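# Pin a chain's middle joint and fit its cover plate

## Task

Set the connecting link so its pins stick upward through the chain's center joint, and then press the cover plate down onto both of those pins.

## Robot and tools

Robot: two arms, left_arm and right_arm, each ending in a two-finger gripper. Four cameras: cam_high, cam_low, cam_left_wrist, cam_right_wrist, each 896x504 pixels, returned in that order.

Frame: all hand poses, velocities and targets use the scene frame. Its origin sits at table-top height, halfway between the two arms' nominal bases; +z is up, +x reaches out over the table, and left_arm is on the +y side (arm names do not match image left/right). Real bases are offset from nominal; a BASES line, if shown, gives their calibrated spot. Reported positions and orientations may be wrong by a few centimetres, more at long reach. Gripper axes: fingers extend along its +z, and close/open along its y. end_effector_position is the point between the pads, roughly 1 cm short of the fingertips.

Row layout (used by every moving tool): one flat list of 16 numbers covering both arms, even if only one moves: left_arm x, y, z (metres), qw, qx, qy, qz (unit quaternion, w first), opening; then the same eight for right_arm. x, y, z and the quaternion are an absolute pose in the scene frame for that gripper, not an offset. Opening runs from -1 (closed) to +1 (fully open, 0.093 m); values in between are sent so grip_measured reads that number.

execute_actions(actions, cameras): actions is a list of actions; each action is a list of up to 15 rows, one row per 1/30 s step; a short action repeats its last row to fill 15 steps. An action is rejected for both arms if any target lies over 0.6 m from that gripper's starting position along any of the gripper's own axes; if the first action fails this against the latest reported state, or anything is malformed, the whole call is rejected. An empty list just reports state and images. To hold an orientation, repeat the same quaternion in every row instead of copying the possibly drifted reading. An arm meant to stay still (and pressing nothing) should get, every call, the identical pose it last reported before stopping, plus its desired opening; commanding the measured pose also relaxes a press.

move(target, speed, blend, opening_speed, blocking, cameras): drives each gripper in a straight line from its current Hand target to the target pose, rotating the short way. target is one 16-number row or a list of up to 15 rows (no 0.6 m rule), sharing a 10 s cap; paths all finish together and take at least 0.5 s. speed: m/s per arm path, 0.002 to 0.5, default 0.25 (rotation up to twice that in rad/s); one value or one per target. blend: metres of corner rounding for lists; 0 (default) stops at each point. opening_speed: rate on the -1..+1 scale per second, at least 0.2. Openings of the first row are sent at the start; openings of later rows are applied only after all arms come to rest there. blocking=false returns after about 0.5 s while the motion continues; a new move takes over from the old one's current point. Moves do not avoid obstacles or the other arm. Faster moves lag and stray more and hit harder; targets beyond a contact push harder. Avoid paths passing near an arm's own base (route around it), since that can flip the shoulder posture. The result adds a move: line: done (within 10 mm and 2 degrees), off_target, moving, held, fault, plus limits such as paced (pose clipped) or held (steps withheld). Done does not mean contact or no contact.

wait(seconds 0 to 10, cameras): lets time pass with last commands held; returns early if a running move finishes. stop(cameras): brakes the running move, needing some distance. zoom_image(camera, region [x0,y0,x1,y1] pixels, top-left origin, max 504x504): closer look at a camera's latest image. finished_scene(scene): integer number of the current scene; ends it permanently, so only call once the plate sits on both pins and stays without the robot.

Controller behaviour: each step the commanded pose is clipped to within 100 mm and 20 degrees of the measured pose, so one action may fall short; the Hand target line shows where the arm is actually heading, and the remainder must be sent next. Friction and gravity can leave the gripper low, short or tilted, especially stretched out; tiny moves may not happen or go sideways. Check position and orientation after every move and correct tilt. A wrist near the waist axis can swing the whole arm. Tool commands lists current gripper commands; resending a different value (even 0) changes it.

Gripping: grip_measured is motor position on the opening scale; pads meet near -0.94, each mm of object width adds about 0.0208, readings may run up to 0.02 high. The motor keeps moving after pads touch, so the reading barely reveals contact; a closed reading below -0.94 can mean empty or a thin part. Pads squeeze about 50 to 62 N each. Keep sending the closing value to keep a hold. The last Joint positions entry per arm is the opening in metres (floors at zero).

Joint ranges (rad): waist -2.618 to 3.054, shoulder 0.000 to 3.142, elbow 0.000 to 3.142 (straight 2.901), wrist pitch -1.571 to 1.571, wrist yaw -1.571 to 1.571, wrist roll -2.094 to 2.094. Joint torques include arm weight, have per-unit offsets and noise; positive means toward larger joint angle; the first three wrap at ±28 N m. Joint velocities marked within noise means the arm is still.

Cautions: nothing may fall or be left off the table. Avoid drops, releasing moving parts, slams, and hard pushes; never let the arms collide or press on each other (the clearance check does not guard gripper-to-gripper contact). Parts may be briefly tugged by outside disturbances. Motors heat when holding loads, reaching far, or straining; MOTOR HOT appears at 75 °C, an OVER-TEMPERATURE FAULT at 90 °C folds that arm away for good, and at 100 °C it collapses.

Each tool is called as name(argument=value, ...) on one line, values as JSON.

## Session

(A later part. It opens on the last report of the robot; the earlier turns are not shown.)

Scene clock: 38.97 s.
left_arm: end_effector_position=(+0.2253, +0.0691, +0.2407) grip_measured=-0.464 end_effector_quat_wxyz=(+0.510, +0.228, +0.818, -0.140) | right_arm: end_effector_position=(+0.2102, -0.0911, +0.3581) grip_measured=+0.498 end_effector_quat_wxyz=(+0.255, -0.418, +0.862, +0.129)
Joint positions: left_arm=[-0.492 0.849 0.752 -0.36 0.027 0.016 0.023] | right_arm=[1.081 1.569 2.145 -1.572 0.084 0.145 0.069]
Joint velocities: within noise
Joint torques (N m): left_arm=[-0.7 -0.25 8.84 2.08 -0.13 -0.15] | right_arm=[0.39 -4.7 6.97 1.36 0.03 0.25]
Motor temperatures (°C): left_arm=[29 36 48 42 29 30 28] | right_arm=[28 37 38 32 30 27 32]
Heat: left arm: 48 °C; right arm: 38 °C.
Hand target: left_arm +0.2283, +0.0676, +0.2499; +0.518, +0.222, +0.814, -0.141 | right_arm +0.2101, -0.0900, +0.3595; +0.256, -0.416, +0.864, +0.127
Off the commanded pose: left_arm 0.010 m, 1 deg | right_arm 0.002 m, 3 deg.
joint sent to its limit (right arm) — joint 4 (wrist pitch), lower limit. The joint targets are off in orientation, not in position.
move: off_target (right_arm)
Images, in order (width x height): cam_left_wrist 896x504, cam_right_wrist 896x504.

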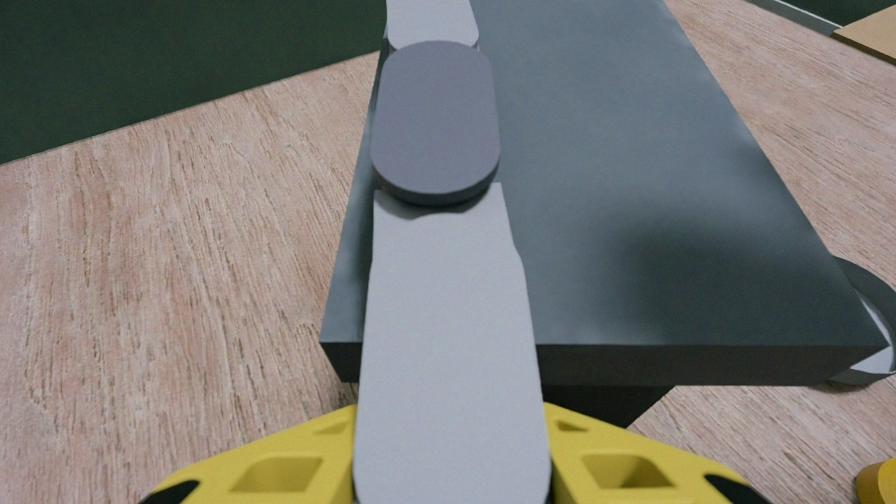

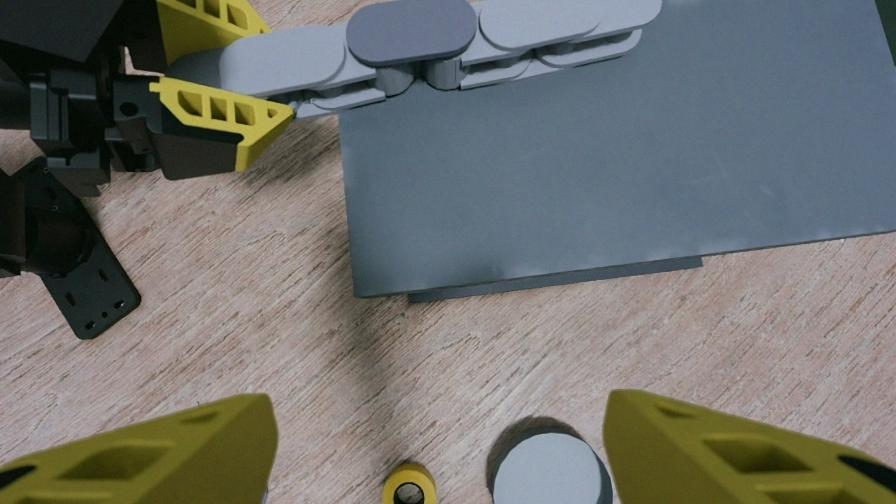

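move(target=[0.2283,0.0676,0.250,0.5184,0.2218,0.8137,-0.1413,-0.7,0.285,0.028,0.335,0.2247,-0.4793,0.8386,0.1284,0.65], speed=0.12)

Scene clock: 46.40 s.
left_arm: end_effector_position=(+0.2253, +0.0691, +0.2407) grip_measured=-0.464 end_effector_quat_wxyz=(+0.510, +0.228, +0.818, -0.140) | right_arm: end_effector_position=(+0.2816, +0.0265, +0.3383) grip_measured=+0.647 end_effector_quat_wxyz=(+0.272, -0.469, +0.826, +0.153)
Joint positions: left_arm=[-0.492 0.849 0.752 -0.36 0.027 0.016 0.023] | right_arm=[1.036 2.116 2.755 -1.575 -0.001 -0.005 0.076]
Joint velocities: within noise
Joint torques (N m): left_arm=[-0.72 -0.36 8.8 2.08 -0.12 -0.15] | right_arm=[-0.61 -9.2 6.71 1.46 -0.22 0.08]
Motor temperatures (°C): left_arm=[29 36 50 43 29 30 28] | right_arm=[28 37 39 32 30 27 32]
Heat: left arm: 50 °C; right arm: 39 °C.
Hand target: left_arm +0.2281, +0.0677, +0.2499; +0.518, +0.222, +0.814, -0.141 | right_arm +0.2848, +0.0277, +0.3345; +0.268, -0.472, +0.826, +0.152
Off the commanded pose: left_arm 0.010 m, 1 deg | right_arm 0.005 m, 6 deg.
joint sent to its limit (right arm) — joint 4 (wrist pitch), lower limit. The joint targets are off in orientation, not in position.
move: off_target (right_arm)

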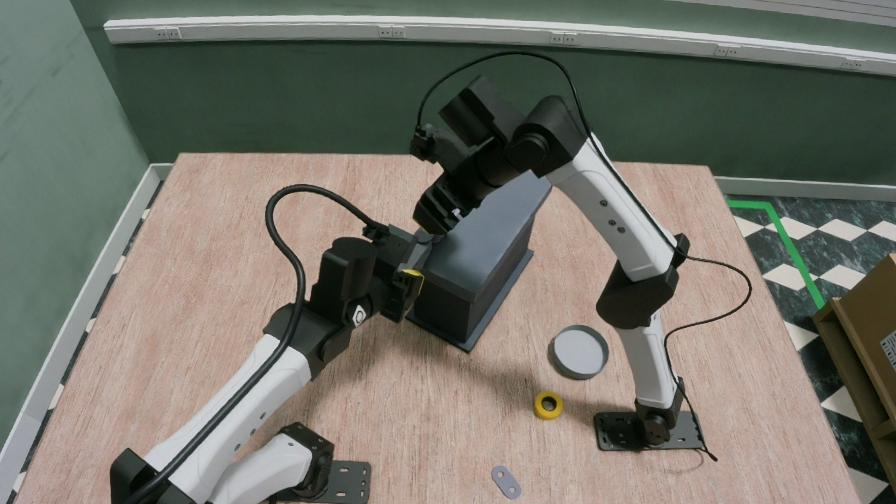

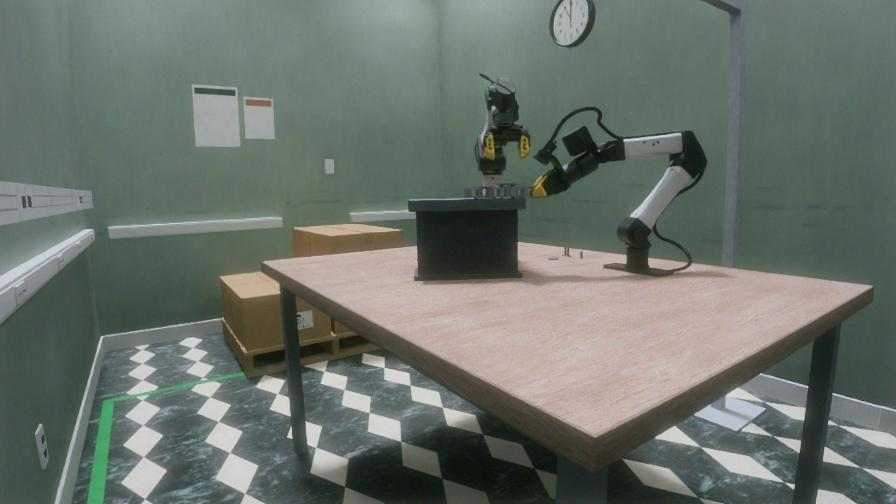

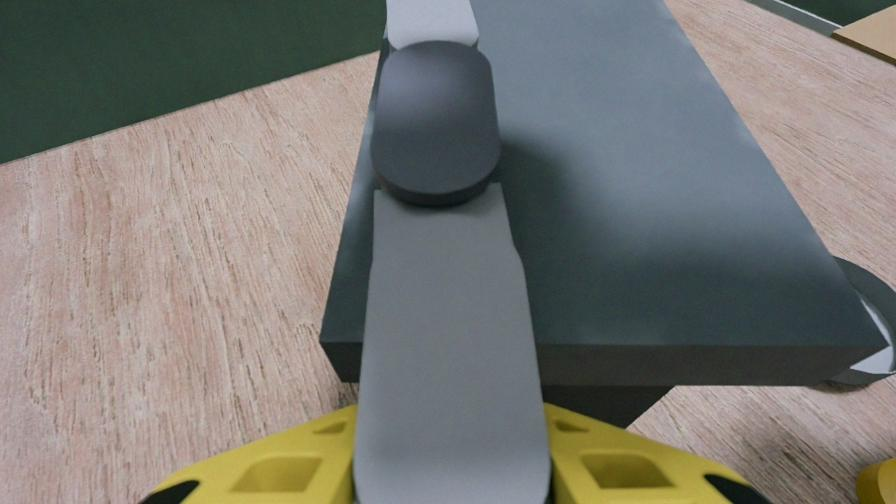

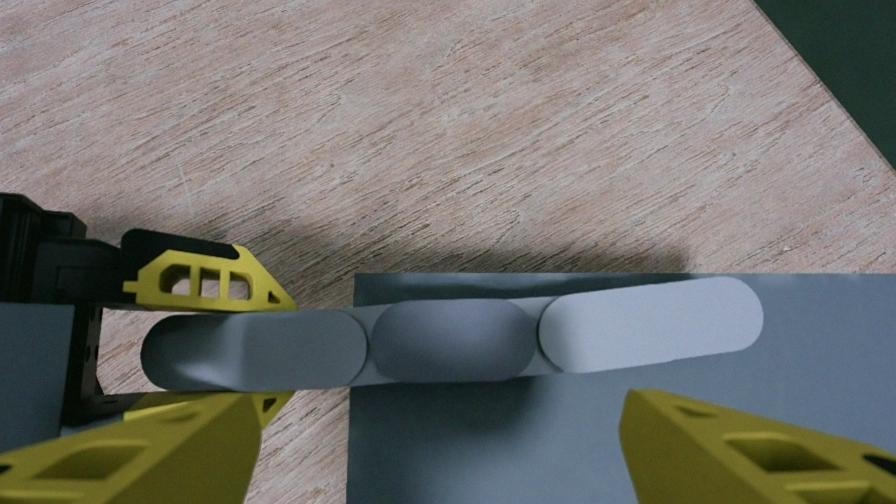

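move(target=[0.2283,0.0676,0.250,0.5184,0.2218,0.8137,-0.1413,-0.7,0.3015,0.0495,0.292,0.2595,-0.4724,0.8286,0.1488,0.65], speed=0.08)

Scene clock: 49.20 s.
left_arm: end_effector_position=(+0.2253, +0.0691, +0.2407) grip_measured=-0.464 end_effector_quat_wxyz=(+0.509, +0.228, +0.818, -0.140) | right_arm: end_effector_position=(+0.3027, +0.0562, +0.2776) grip_measured=+0.647 end_effector_quat_wxyz=(+0.248, -0.473, +0.834, +0.140)
Joint positions: left_arm=[-0.492 0.849 0.752 -0.36 0.027 0.016 0.023] | right_arm=[1.028 2.116 2.472 -1.35 -0.006 -0.01 0.076]
Joint velocities: within noise
Joint torques (N m): left_arm=[-0.7 -0.36 8.8 2.08 -0.13 -0.15] | right_arm=[-0.62 -16.09 5.05 1.51 -0.2 0.07]
Motor temperatures (°C): left_arm=[29 36 50 44 29 30 29] | right_arm=[28 38 39 32 30 27 32]
Heat: left arm: 50 °C; right arm: 39 °C.
Hand target: left_arm +0.2281, +0.0677, +0.2499; +0.518, +0.222, +0.814, -0.142 | right_arm +0.3014, +0.0496, +0.2917; +0.259, -0.473, +0.829, +0.148
Off the commanded pose: left_arm 0.010 m, 1 deg | right_arm 0.016 m, 2 deg.
move: off_target (right_arm)

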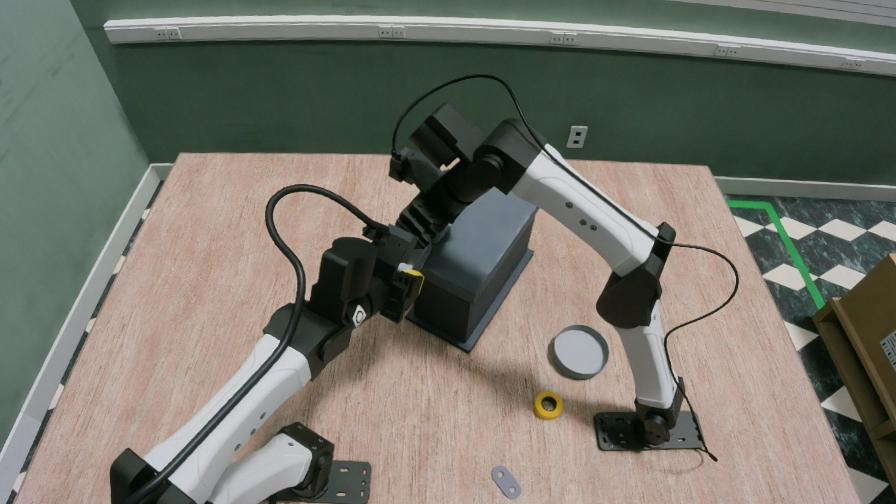

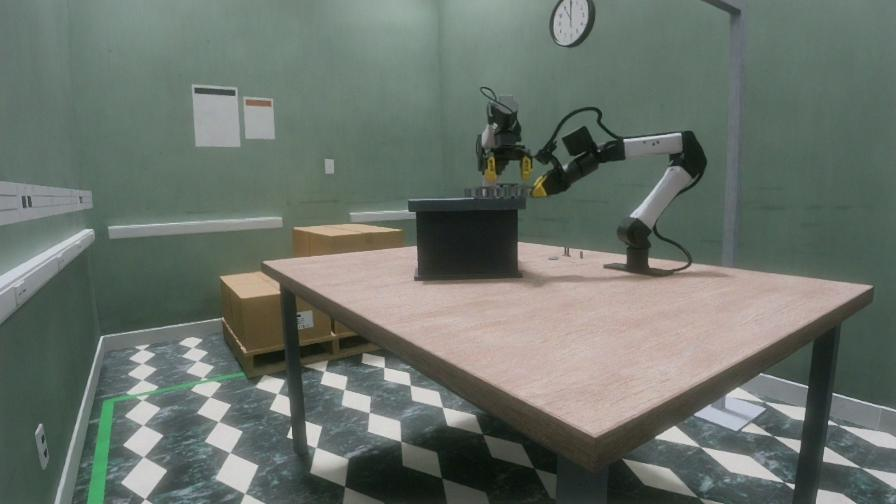

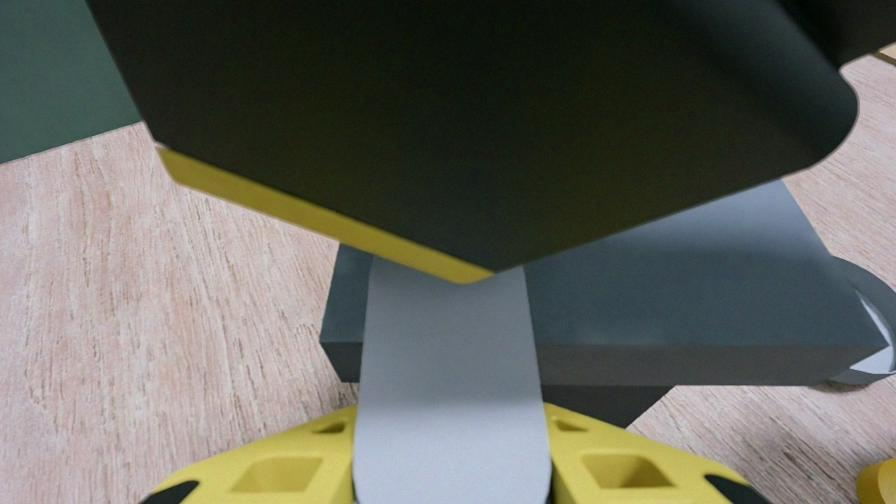

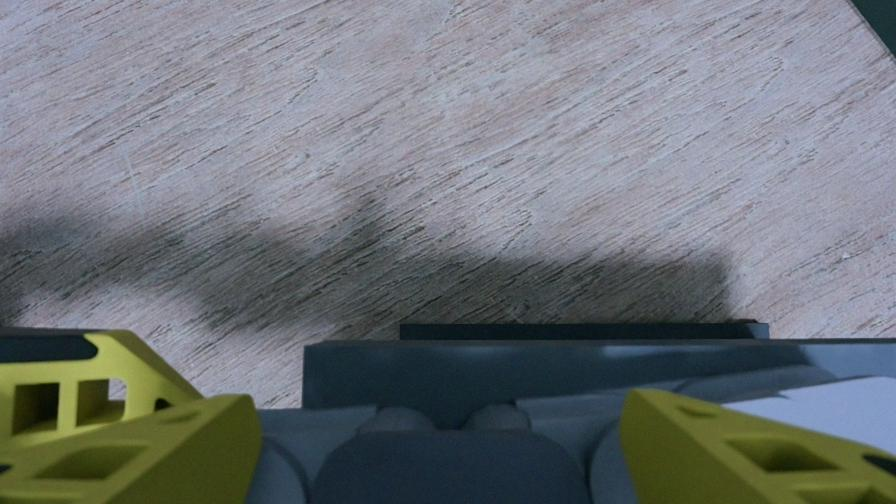

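move(target=[0.2283,0.0676,0.250,0.5184,0.2218,0.8137,-0.1413,-0.7,0.2985,0.041,0.290,0.2595,-0.4724,0.8286,0.1488,0.65], speed=0.05, cameras=["cam_left_wrist","cam_right_wrist"])

Scene clock: 51.30 s.
left_arm: end_effector_position=(+0.2253, +0.0691, +0.2407) grip_measured=-0.464 end_effector_quat_wxyz=(+0.509, +0.228, +0.818, -0.140) | right_arm: end_effector_position=(+0.2987, +0.0482, +0.2766) grip_measured=+0.647 end_effector_quat_wxyz=(+0.248, -0.474, +0.833, +0.141)
Joint positions: left_arm=[-0.492 0.849 0.752 -0.36 0.027 0.016 0.023] | right_arm=[1.026 2.049 2.358 -1.302 -0.009 -0.015 0.076]
Joint velocities: within noise
Joint torques (N m): left_arm=[-0.72 -0.38 8.81 2.08 -0.13 -0.16] | right_arm=[-0.81 -15.54 5.19 1.51 -0.17 0.07]
Motor temperatures (°C): left_arm=[29 36 51 44 29 30 29] | right_arm=[28 39 38 32 30 27 32]
Heat: left arm: 51 °C; right arm: 39 °C.
Hand target: left_arm +0.2281, +0.0677, +0.2499; +0.518, +0.222, +0.814, -0.142 | right_arm +0.2985, +0.0411, +0.2897; +0.259, -0.473, +0.829, +0.148
Off the commanded pose: left_arm 0.010 m, 1 deg | right_arm 0.015 m, 2 deg.
move: off_target (right_arm)
Images, in order (width x height): cam_left_wrist 896x504, cam_right_wrist 896x504.

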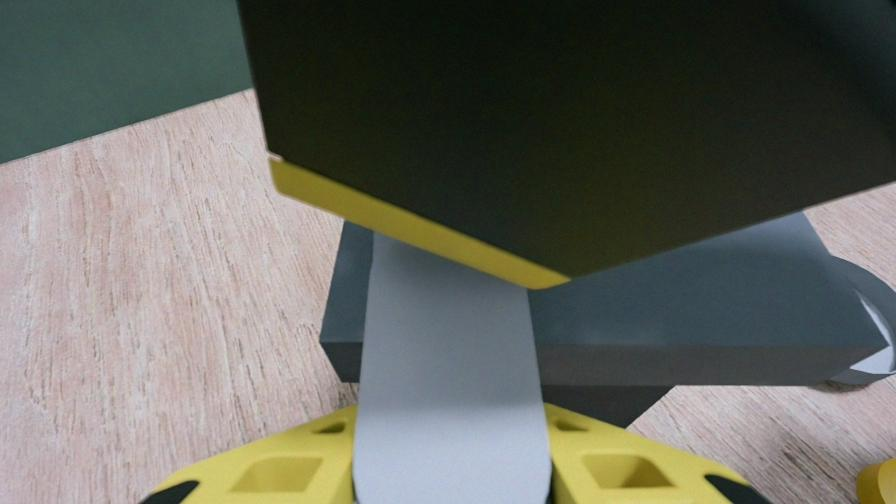

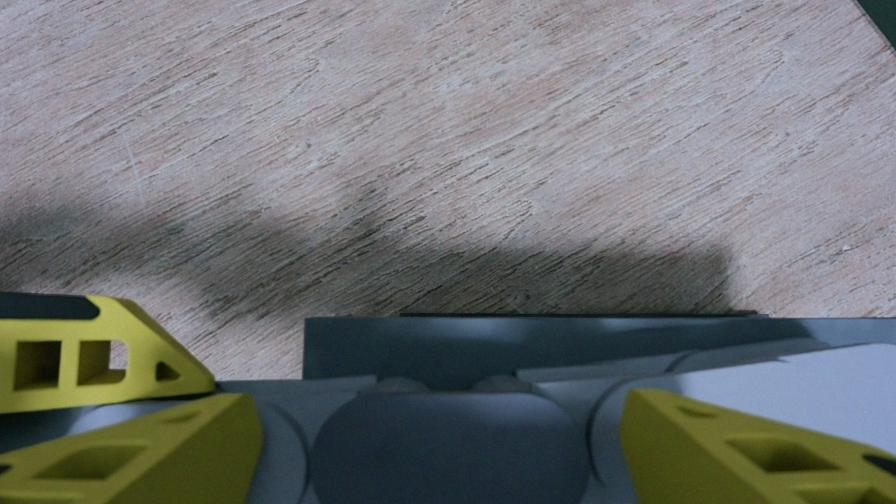

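move(target=[0.2283,0.0676,0.250,0.5184,0.2218,0.8137,-0.1413,-0.7,0.3015,0.039,0.285,0.2595,-0.4724,0.8286,0.1488,0.65], speed=0.05, cameras=["cam_left_wrist","cam_right_wrist"])

Scene clock: 52.80 s.
left_arm: end_effector_position=(+0.2253, +0.0691, +0.2407) grip_measured=-0.464 end_effector_quat_wxyz=(+0.509, +0.228, +0.818, -0.140) | right_arm: end_effector_position=(+0.3029, +0.0457, +0.2710) grip_measured=+0.647 end_effector_quat_wxyz=(+0.248, -0.473, +0.834, +0.141)
Joint positions: left_arm=[-0.492 0.849 0.752 -0.36 0.027 0.016 0.023] | right_arm=[1.014 2.032 2.306 -1.268 -0.015 -0.022 0.076]
Joint velocities: within noise
Joint torques (N m): left_arm=[-0.69 -0.36 8.8 2.08 -0.13 -0.15] | right_arm=[-0.64 -15.65 5.27 1.47 -0.15 0.07]
Motor temperatures (°C): left_arm=[29 36 51 44 29 30 29] | right_arm=[28 39 38 32 30 27 32]
Heat: left arm: 51 °C; right arm: 39 °C.
Hand target: left_arm +0.2281, +0.0677, +0.2499; +0.518, +0.222, +0.814, -0.142 | right_arm +0.3015, +0.0391, +0.2848; +0.259, -0.473, +0.829, +0.149
Off the commanded pose: left_arm 0.010 m, 1 deg | right_arm 0.016 m, 2 deg.
move: off_target (right_arm)
Images, in order (width x height): cam_left_wrist 896x504, cam_right_wrist 896x504.

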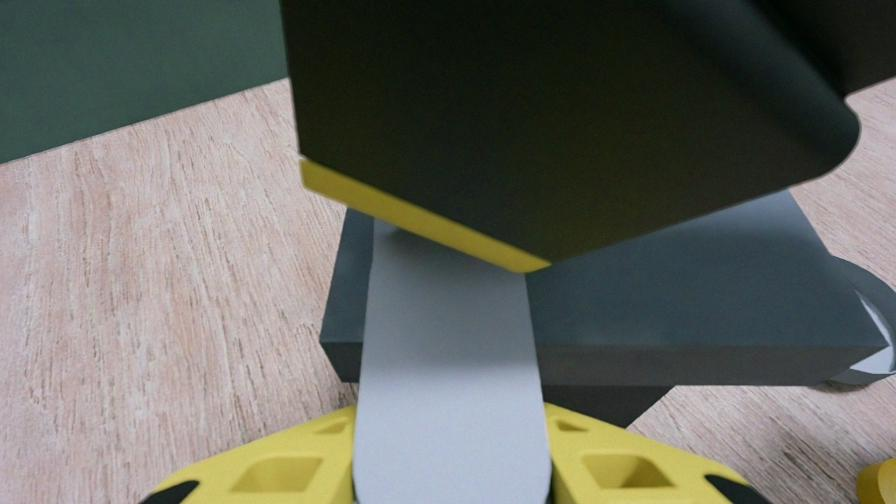

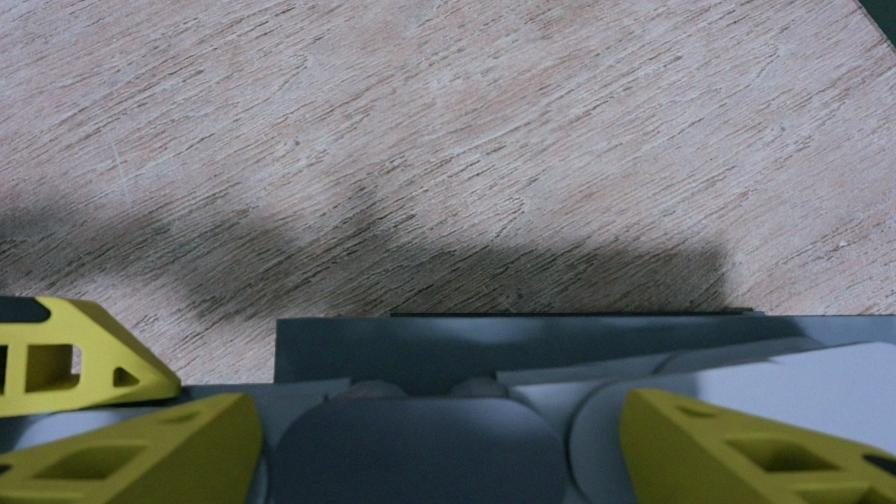

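move(target=[0.2283,0.0676,0.250,0.5184,0.2218,0.8137,-0.1413,-0.7,0.299,0.0405,0.287,0.2595,-0.4724,0.8286,0.1488,0.65], speed=0.05, cameras=["cam_left_wrist","cam_right_wrist"])

Scene clock: 54.03 s.
left_arm: end_effector_position=(+0.2253, +0.0691, +0.2407) grip_measured=-0.464 end_effector_quat_wxyz=(+0.509, +0.228, +0.818, -0.140) | right_arm: end_effector_position=(+0.3030, +0.0458, +0.2711) grip_measured=+0.647 end_effector_quat_wxyz=(+0.248, -0.473, +0.834, +0.141)
Joint positions: left_arm=[-0.492 0.849 0.752 -0.36 0.027 0.016 0.023] | right_arm=[1.014 2.032 2.306 -1.268 -0.015 -0.022 0.076]
Joint velocities: within noise
Joint torques (N m): left_arm=[-0.7 -0.34 8.81 2.08 -0.13 -0.15] | right_arm=[-0.08 -15.17 6.67 1.4 -0.14 0.13]
Motor temperatures (°C): left_arm=[29 36 51 45 29 30 29] | right_arm=[28 39 38 32 30 27 32]
Heat: left arm: 51 °C; right arm: 39 °C.
Hand target: left_arm +0.2281, +0.0677, +0.2499; +0.518, +0.222, +0.814, -0.142 | right_arm +0.2990, +0.0405, +0.2867; +0.260, -0.473, +0.829, +0.149
Off the commanded pose: left_arm 0.010 m, 1 deg | right_arm 0.017 m, 2 deg.
move: off_target (right_arm)
Images, in order (width x height): cam_left_wrist 896x504, cam_right_wrist 896x504.

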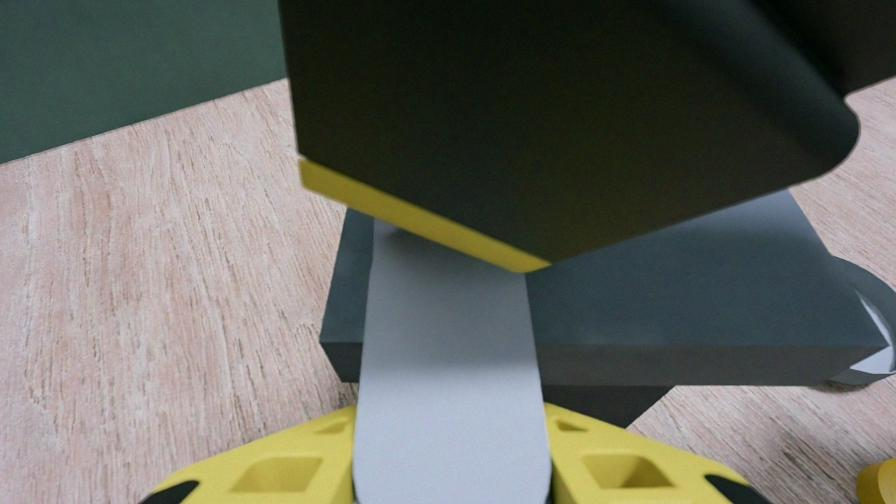

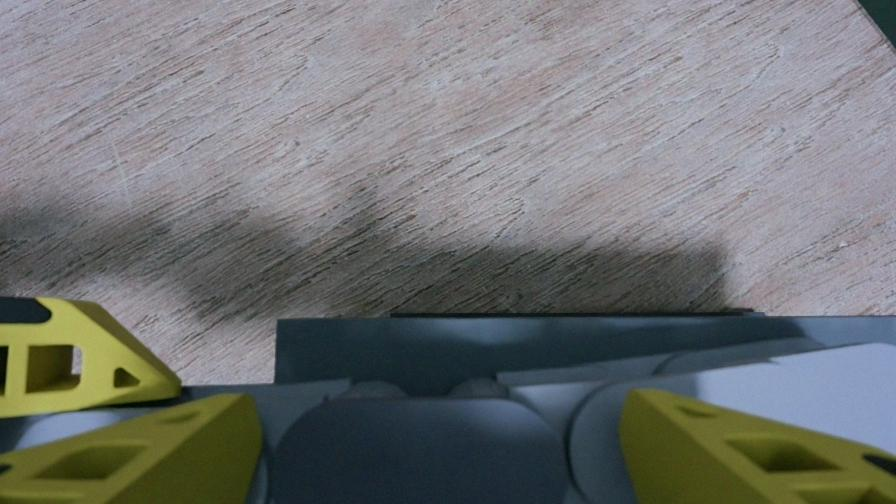

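move(target=[0.2283,0.0676,0.250,0.5184,0.2218,0.8137,-0.1413,-0.7,0.296,0.0425,0.287,0.2595,-0.4724,0.8286,0.1488,0.65], speed=0.05, cameras=["cam_left_wrist","cam_right_wrist"])

Scene clock: 55.00 s.
left_arm: end_effector_position=(+0.2253, +0.0691, +0.2407) grip_measured=-0.464 end_effector_quat_wxyz=(+0.509, +0.228, +0.818, -0.140) | right_arm: end_effector_position=(+0.3030, +0.0458, +0.2711) grip_measured=+0.647 end_effector_quat_wxyz=(+0.248, -0.473, +0.834, +0.141)
Joint positions: left_arm=[-0.492 0.849 0.752 -0.36 0.027 0.016 0.023] | right_arm=[1.014 2.032 2.306 -1.268 -0.015 -0.022 0.076]
Joint velocities: within noise
Joint torques (N m): left_arm=[-0.68 -0.36 8.81 2.08 -0.13 -0.14] | right_arm=[0.62 -15.12 6.71 1.4 -0.1 0.21]
Motor temperatures (°C): left_arm=[29 36 51 45 29 30 29] | right_arm=[28 40 38 32 30 27 32]
Heat: left arm: 51 °C; right arm: 40 °C.
Hand target: left_arm +0.2281, +0.0677, +0.2499; +0.518, +0.222, +0.814, -0.142 | right_arm +0.2961, +0.0424, +0.2867; +0.260, -0.473, +0.829, +0.149
Off the commanded pose: left_arm 0.010 m, 1 deg | right_arm 0.018 m, 2 deg.
move: off_target (right_arm)
Images, in order (width x height): cam_left_wrist 896x504, cam_right_wrist 896x504.

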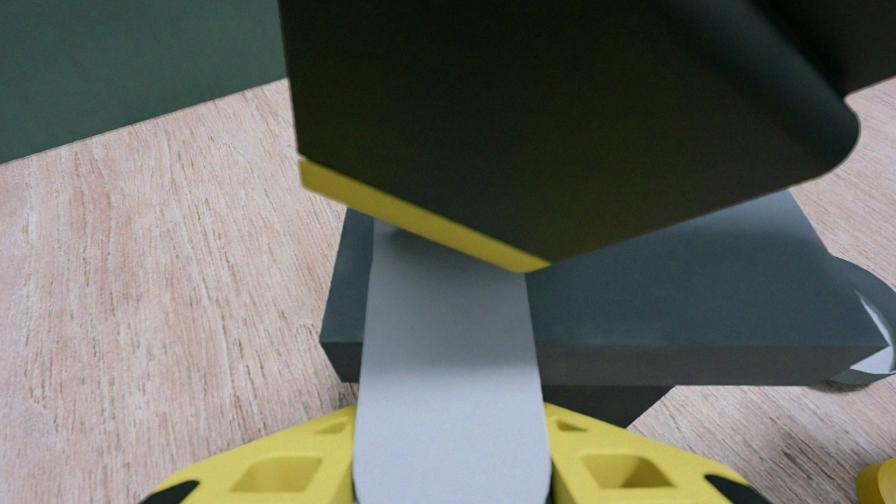

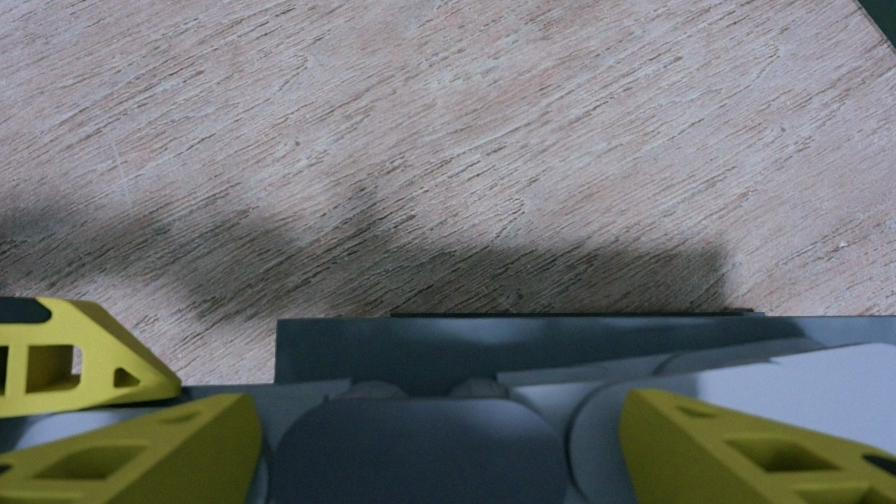

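move(target=[0.2283,0.0676,0.250,0.5184,0.2218,0.8137,-0.1413,-0.7,0.2965,0.0425,0.287,0.2595,-0.4724,0.8286,0.1488,0.15], opening_speed=0.4, cameras=["cam_left_wrist","cam_right_wrist"])

Scene clock: 58.30 s.
left_arm: end_effector_position=(+0.2253, +0.0691, +0.2407) grip_measured=-0.464 end_effector_quat_wxyz=(+0.509, +0.228, +0.818, -0.140) | right_arm: end_effector_position=(+0.3020, +0.0482, +0.2727) grip_measured=+0.153 end_effector_quat_wxyz=(+0.251, -0.474, +0.832, +0.144)
Joint positions: left_arm=[-0.492 0.849 0.752 -0.36 0.027 0.016 0.023] | right_arm=[1.017 2.031 2.306 -1.26 -0.017 -0.022 0.053]
Joint velocities: within noise
Joint torques (N m): left_arm=[-0.7 -0.35 8.8 2.08 -0.13 -0.15] | right_arm=[0.25 -14.84 6.95 1.33 -0.08 0.2]
Motor temperatures (°C): left_arm=[29 36 52 45 29 30 29] | right_arm=[28 41 38 33 30 27 32]
Heat: left arm: 52 °C; right arm: 41 °C.
Hand target: left_arm +0.2281, +0.0677, +0.2499; +0.518, +0.222, +0.814, -0.141 | right_arm +0.2966, +0.0425, +0.2868; +0.260, -0.473, +0.829, +0.149
Off the commanded pose: left_arm 0.010 m, 1 deg | right_arm 0.016 m, 1 deg.
move: off_target (right_arm)
Images, in order (width x height): cam_left_wrist 896x504, cam_right_wrist 896x504.

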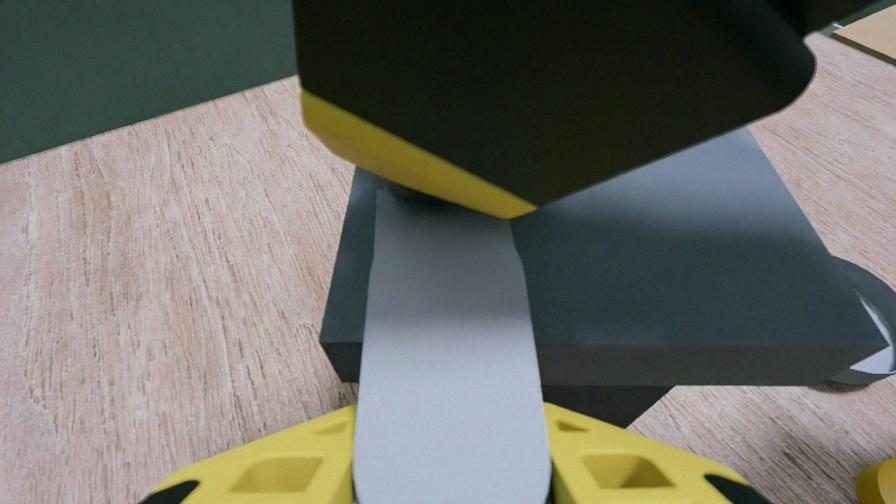

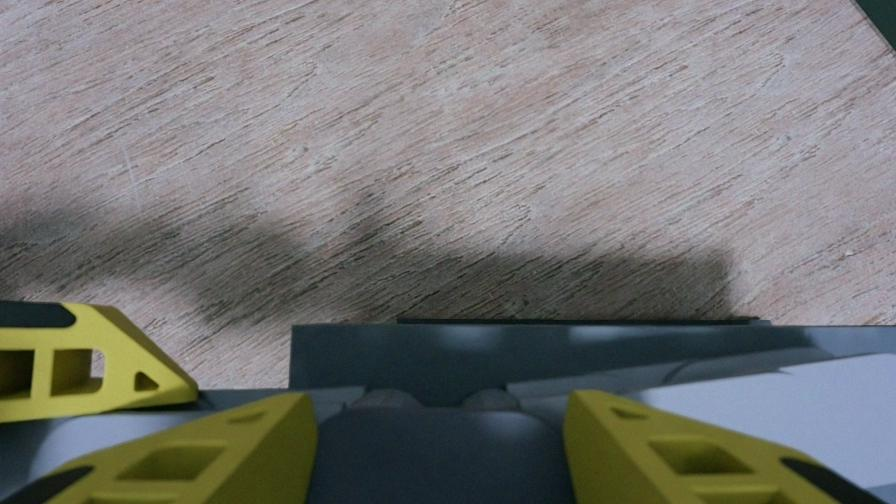

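move(target=[[0.2283,0.0676,0.250,0.5184,0.2218,0.8137,-0.1413,-0.7,0.2965,0.0425,0.287,0.2595,-0.4724,0.8286,0.1488,0.0],[0.2283,0.0676,0.250,0.5184,0.2218,0.8137,-0.1413,-0.7,0.2965,0.043,0.330,0.2595,-0.4724,0.8286,0.1488,0.0]], opening_speed=0.6, speed=0.05)

Scene clock: 61.00 s.
left_arm: end_effector_position=(+0.2253, +0.0691, +0.2407) grip_measured=-0.464 end_effector_quat_wxyz=(+0.509, +0.228, +0.818, -0.140) | right_arm: end_effector_position=(+0.2962, +0.0389, +0.3396) grip_measured=+0.003 end_effector_quat_wxyz=(+0.290, -0.467, +0.819, +0.165)
Joint positions: left_arm=[-0.492 0.849 0.752 -0.36 0.027 0.016 0.023] | right_arm=[1.017 2.183 2.849 -1.556 -0.017 -0.022 0.045]
Joint velocities: within noise
Joint torques (N m): left_arm=[-0.68 -0.35 8.81 2.08 -0.13 -0.15] | right_arm=[0.34 -8.77 6.57 1.38 -0.07 0.22]
Motor temperatures (°C): left_arm=[29 36 52 45 29 30 29] | right_arm=[28 41 38 33 30 27 32]
Heat: left arm: 52 °C; right arm: 41 °C.
Hand target: left_arm +0.2281, +0.0677, +0.2499; +0.518, +0.222, +0.814, -0.141 | right_arm +0.2962, +0.0425, +0.3296; +0.279, -0.469, +0.823, +0.159
Off the commanded pose: left_arm 0.010 m, 1 deg | right_arm 0.010 m, 4 deg.
elbow stopped short (right arm): the move would have taken joint 3 (elbow) straighter than the controller allows.
move: off_target (right_arm)

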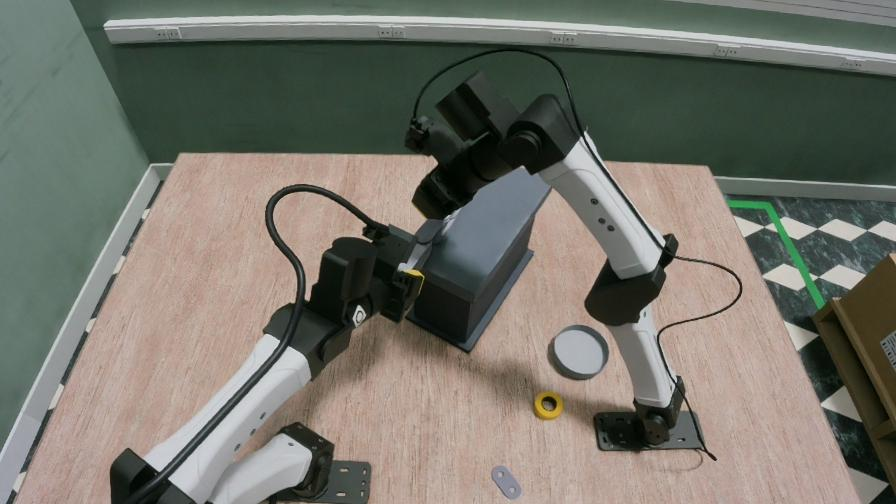

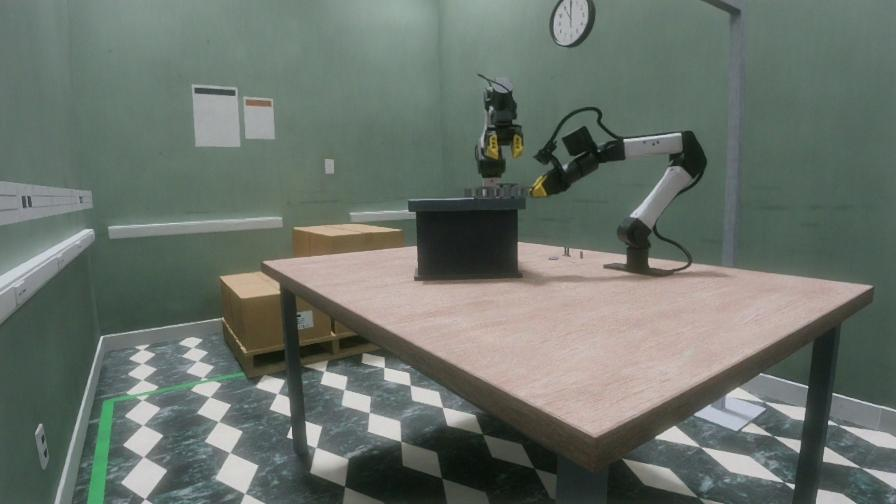

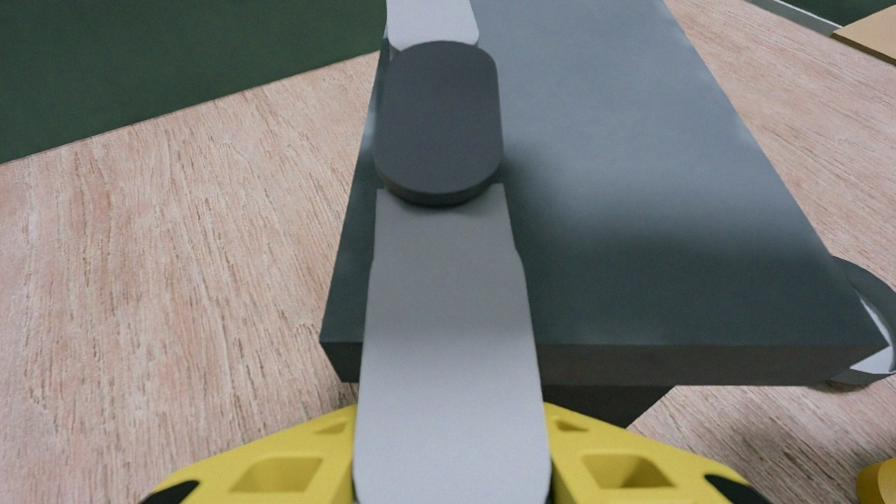

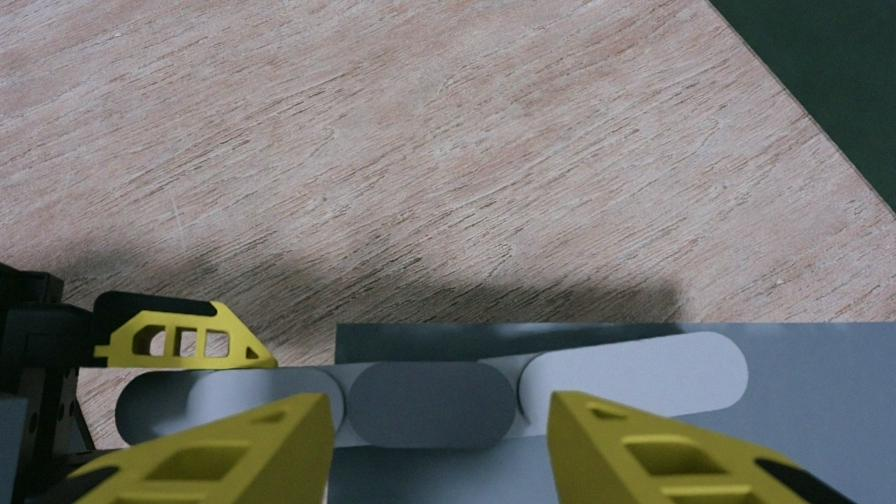

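move(target=[[0.2283,0.0676,0.250,0.5184,0.2218,0.8137,-0.1413,-0.7,0.2962,0.0425,0.330,0.2595,-0.4724,0.8286,0.1488,0.65],[0.2283,0.0676,0.250,0.5184,0.2218,0.8137,-0.1413,-0.7,0.2955,0.0415,0.290,0.2472,-0.4721,0.8345,0.1398,0.65]], opening_speed=0.8, speed=0.06, cameras=["cam_left_wrist","cam_right_wrist"])

Scene clock: 65.73 s.
left_arm: end_effector_position=(+0.2253, +0.0691, +0.2407) grip_measured=-0.464 end_effector_quat_wxyz=(+0.509, +0.228, +0.818, -0.140) | right_arm: end_effector_position=(+0.3007, +0.0455, +0.2763) grip_measured=+0.647 end_effector_quat_wxyz=(+0.234, -0.476, +0.837, +0.134)
Joint positions: left_arm=[-0.492 0.849 0.752 -0.36 0.027 0.016 0.023] | right_arm=[1.017 2.102 2.461 -1.384 -0.015 -0.02 0.076]
Joint velocities: within noise
Joint torques (N m): left_arm=[-0.7 -0.36 8.83 2.09 -0.13 -0.15] | right_arm=[0.51 -15.83 5 1.45 -0.03 0.25]
Motor temperatures (°C): left_arm=[29 36 52 46 29 30 29] | right_arm=[28 42 38 33 29 27 32]
Heat: left arm: 52 °C; right arm: 42 °C.
Hand target: left_arm +0.2281, +0.0677, +0.2499; +0.518, +0.222, +0.814, -0.141 | right_arm +0.2956, +0.0414, +0.2898; +0.247, -0.472, +0.835, +0.140
Off the commanded pose: left_arm 0.010 m, 1 deg | right_arm 0.015 m, 2 deg.
elbow stopped short (right arm): the move would have taken joint 3 (elbow) straighter than the controller allows.
move: off_target (right_arm)
Images, in order (width x height): cam_left_wrist 896x504, cam_right_wrist 896x504.

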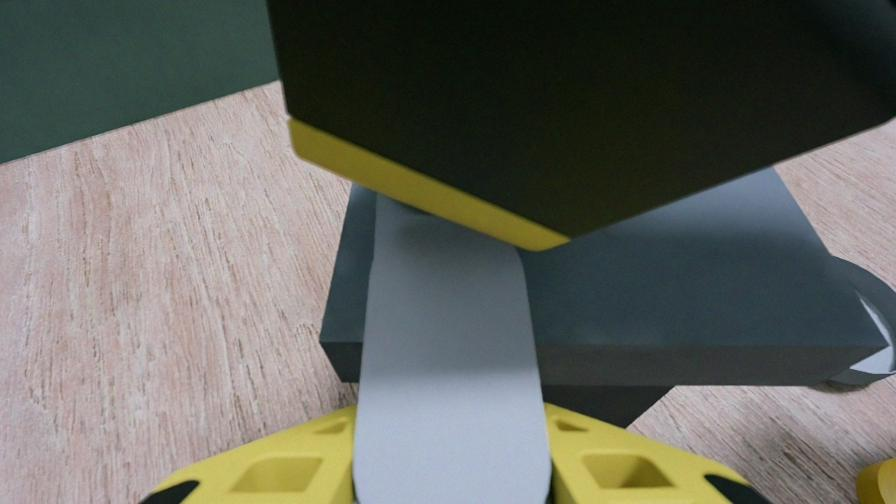

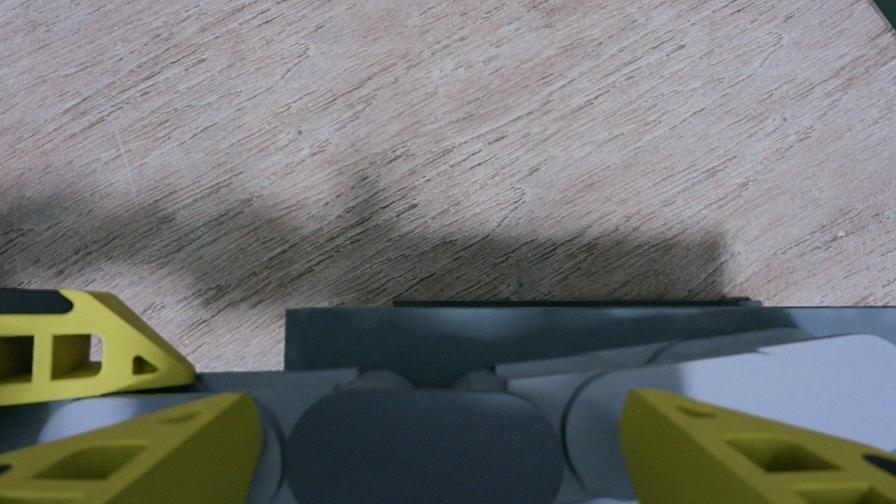

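move(target=[0.2283,0.0676,0.250,0.5184,0.2218,0.8137,-0.1413,-0.7,0.290,0.044,0.281,0.2472,-0.4721,0.8345,0.1398,0.65], speed=0.06, cameras=["cam_left_wrist","cam_right_wrist"])

Scene clock: 67.17 s.
left_arm: end_effector_position=(+0.2253, +0.0691, +0.2407) grip_measured=-0.464 end_effector_quat_wxyz=(+0.509, +0.227, +0.818, -0.141) | right_arm: end_effector_position=(+0.2952, +0.0483, +0.2684) grip_measured=+0.647 end_effector_quat_wxyz=(+0.235, -0.476, +0.837, +0.136)
Joint positions: left_arm=[-0.492 0.849 0.752 -0.36 0.027 0.016 0.023] | right_arm=[1.032 2.058 2.351 -1.315 -0.009 -0.007 0.076]
Joint velocities: within noise
Joint torques (N m): left_arm=[-0.69 -0.35 8.81 2.08 -0.13 -0.15] | right_arm=[0.54 -15.57 5.15 1.46 -0.01 0.25]
Motor temperatures (°C): left_arm=[29 36 53 46 29 30 29] | right_arm=[28 43 38 33 29 27 32]
Heat: left arm: 53 °C; right arm: 43 °C.
Hand target: left_arm +0.2281, +0.0677, +0.2499; +0.518, +0.222, +0.814, -0.141 | right_arm +0.2901, +0.0440, +0.2808; +0.247, -0.472, +0.835, +0.140
Off the commanded pose: left_arm 0.010 m, 1 deg | right_arm 0.014 m, 2 deg.
move: off_target (right_arm)
Images, in order (width x height): cam_left_wrist 896x504, cam_right_wrist 896x504.

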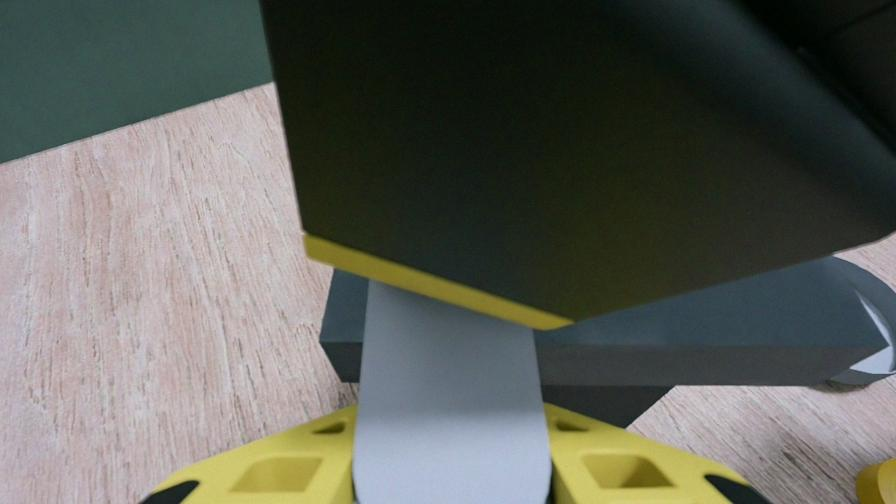

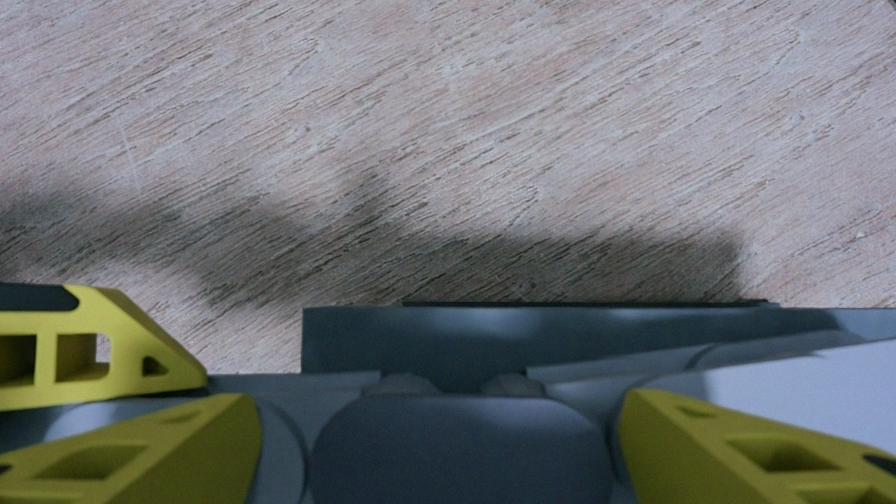

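move(target=[0.2283,0.0676,0.250,0.5184,0.2218,0.8137,-0.1413,-0.7,0.2945,0.0415,0.278,0.2472,-0.4721,0.8345,0.1398,0.65], speed=0.06, cameras=["cam_left_wrist","cam_right_wrist"])

Scene clock: 68.50 s.
left_arm: end_effector_position=(+0.2253, +0.0691, +0.2407) grip_measured=-0.464 end_effector_quat_wxyz=(+0.509, +0.227, +0.818, -0.141) | right_arm: end_effector_position=(+0.2955, +0.0488, +0.2681) grip_measured=+0.647 end_effector_quat_wxyz=(+0.239, -0.475, +0.836, +0.138)
Joint positions: left_arm=[-0.492 0.849 0.752 -0.36 0.027 0.015 0.023] | right_arm=[1.032 2.044 2.324 -1.291 -0.009 -0.007 0.076]
Joint velocities: within noise
Joint torques (N m): left_arm=[-0.72 -0.36 8.77 2.08 -0.13 -0.14] | right_arm=[-0.42 -15.16 5.04 1.4 -0.07 0.14]
Motor temperatures (°C): left_arm=[29 35 53 46 29 30 29] | right_arm=[28 43 38 33 29 27 32]
Heat: left arm: 53 °C; right arm: 43 °C.
Hand target: left_arm +0.2281, +0.0677, +0.2499; +0.518, +0.222, +0.814, -0.141 | right_arm +0.2945, +0.0416, +0.2778; +0.247, -0.472, +0.835, +0.140
Off the commanded pose: left_arm 0.010 m, 1 deg | right_arm 0.012 m, 1 deg.
move: off_target (right_arm)
Images, in order (width x height): cam_left_wrist 896x504, cam_right_wrist 896x504.

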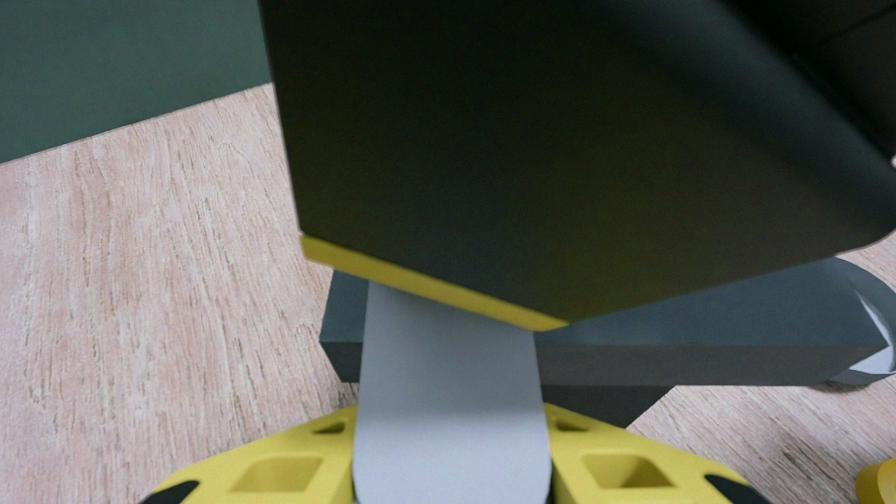

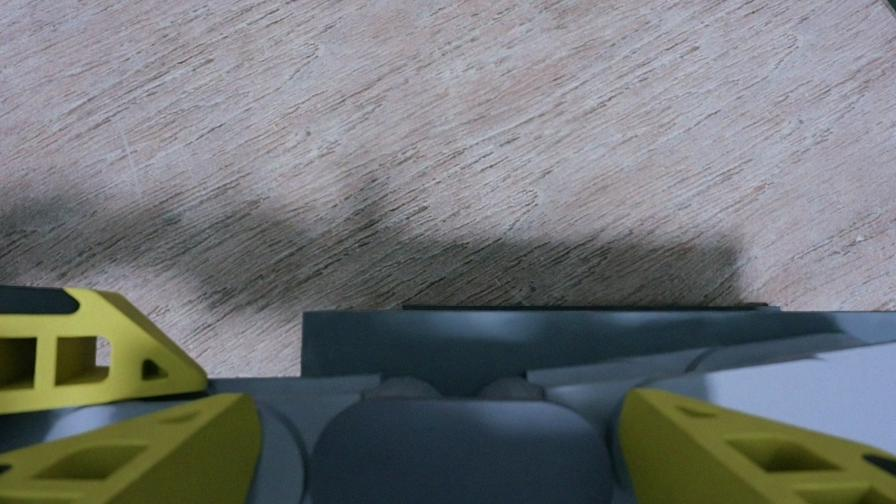

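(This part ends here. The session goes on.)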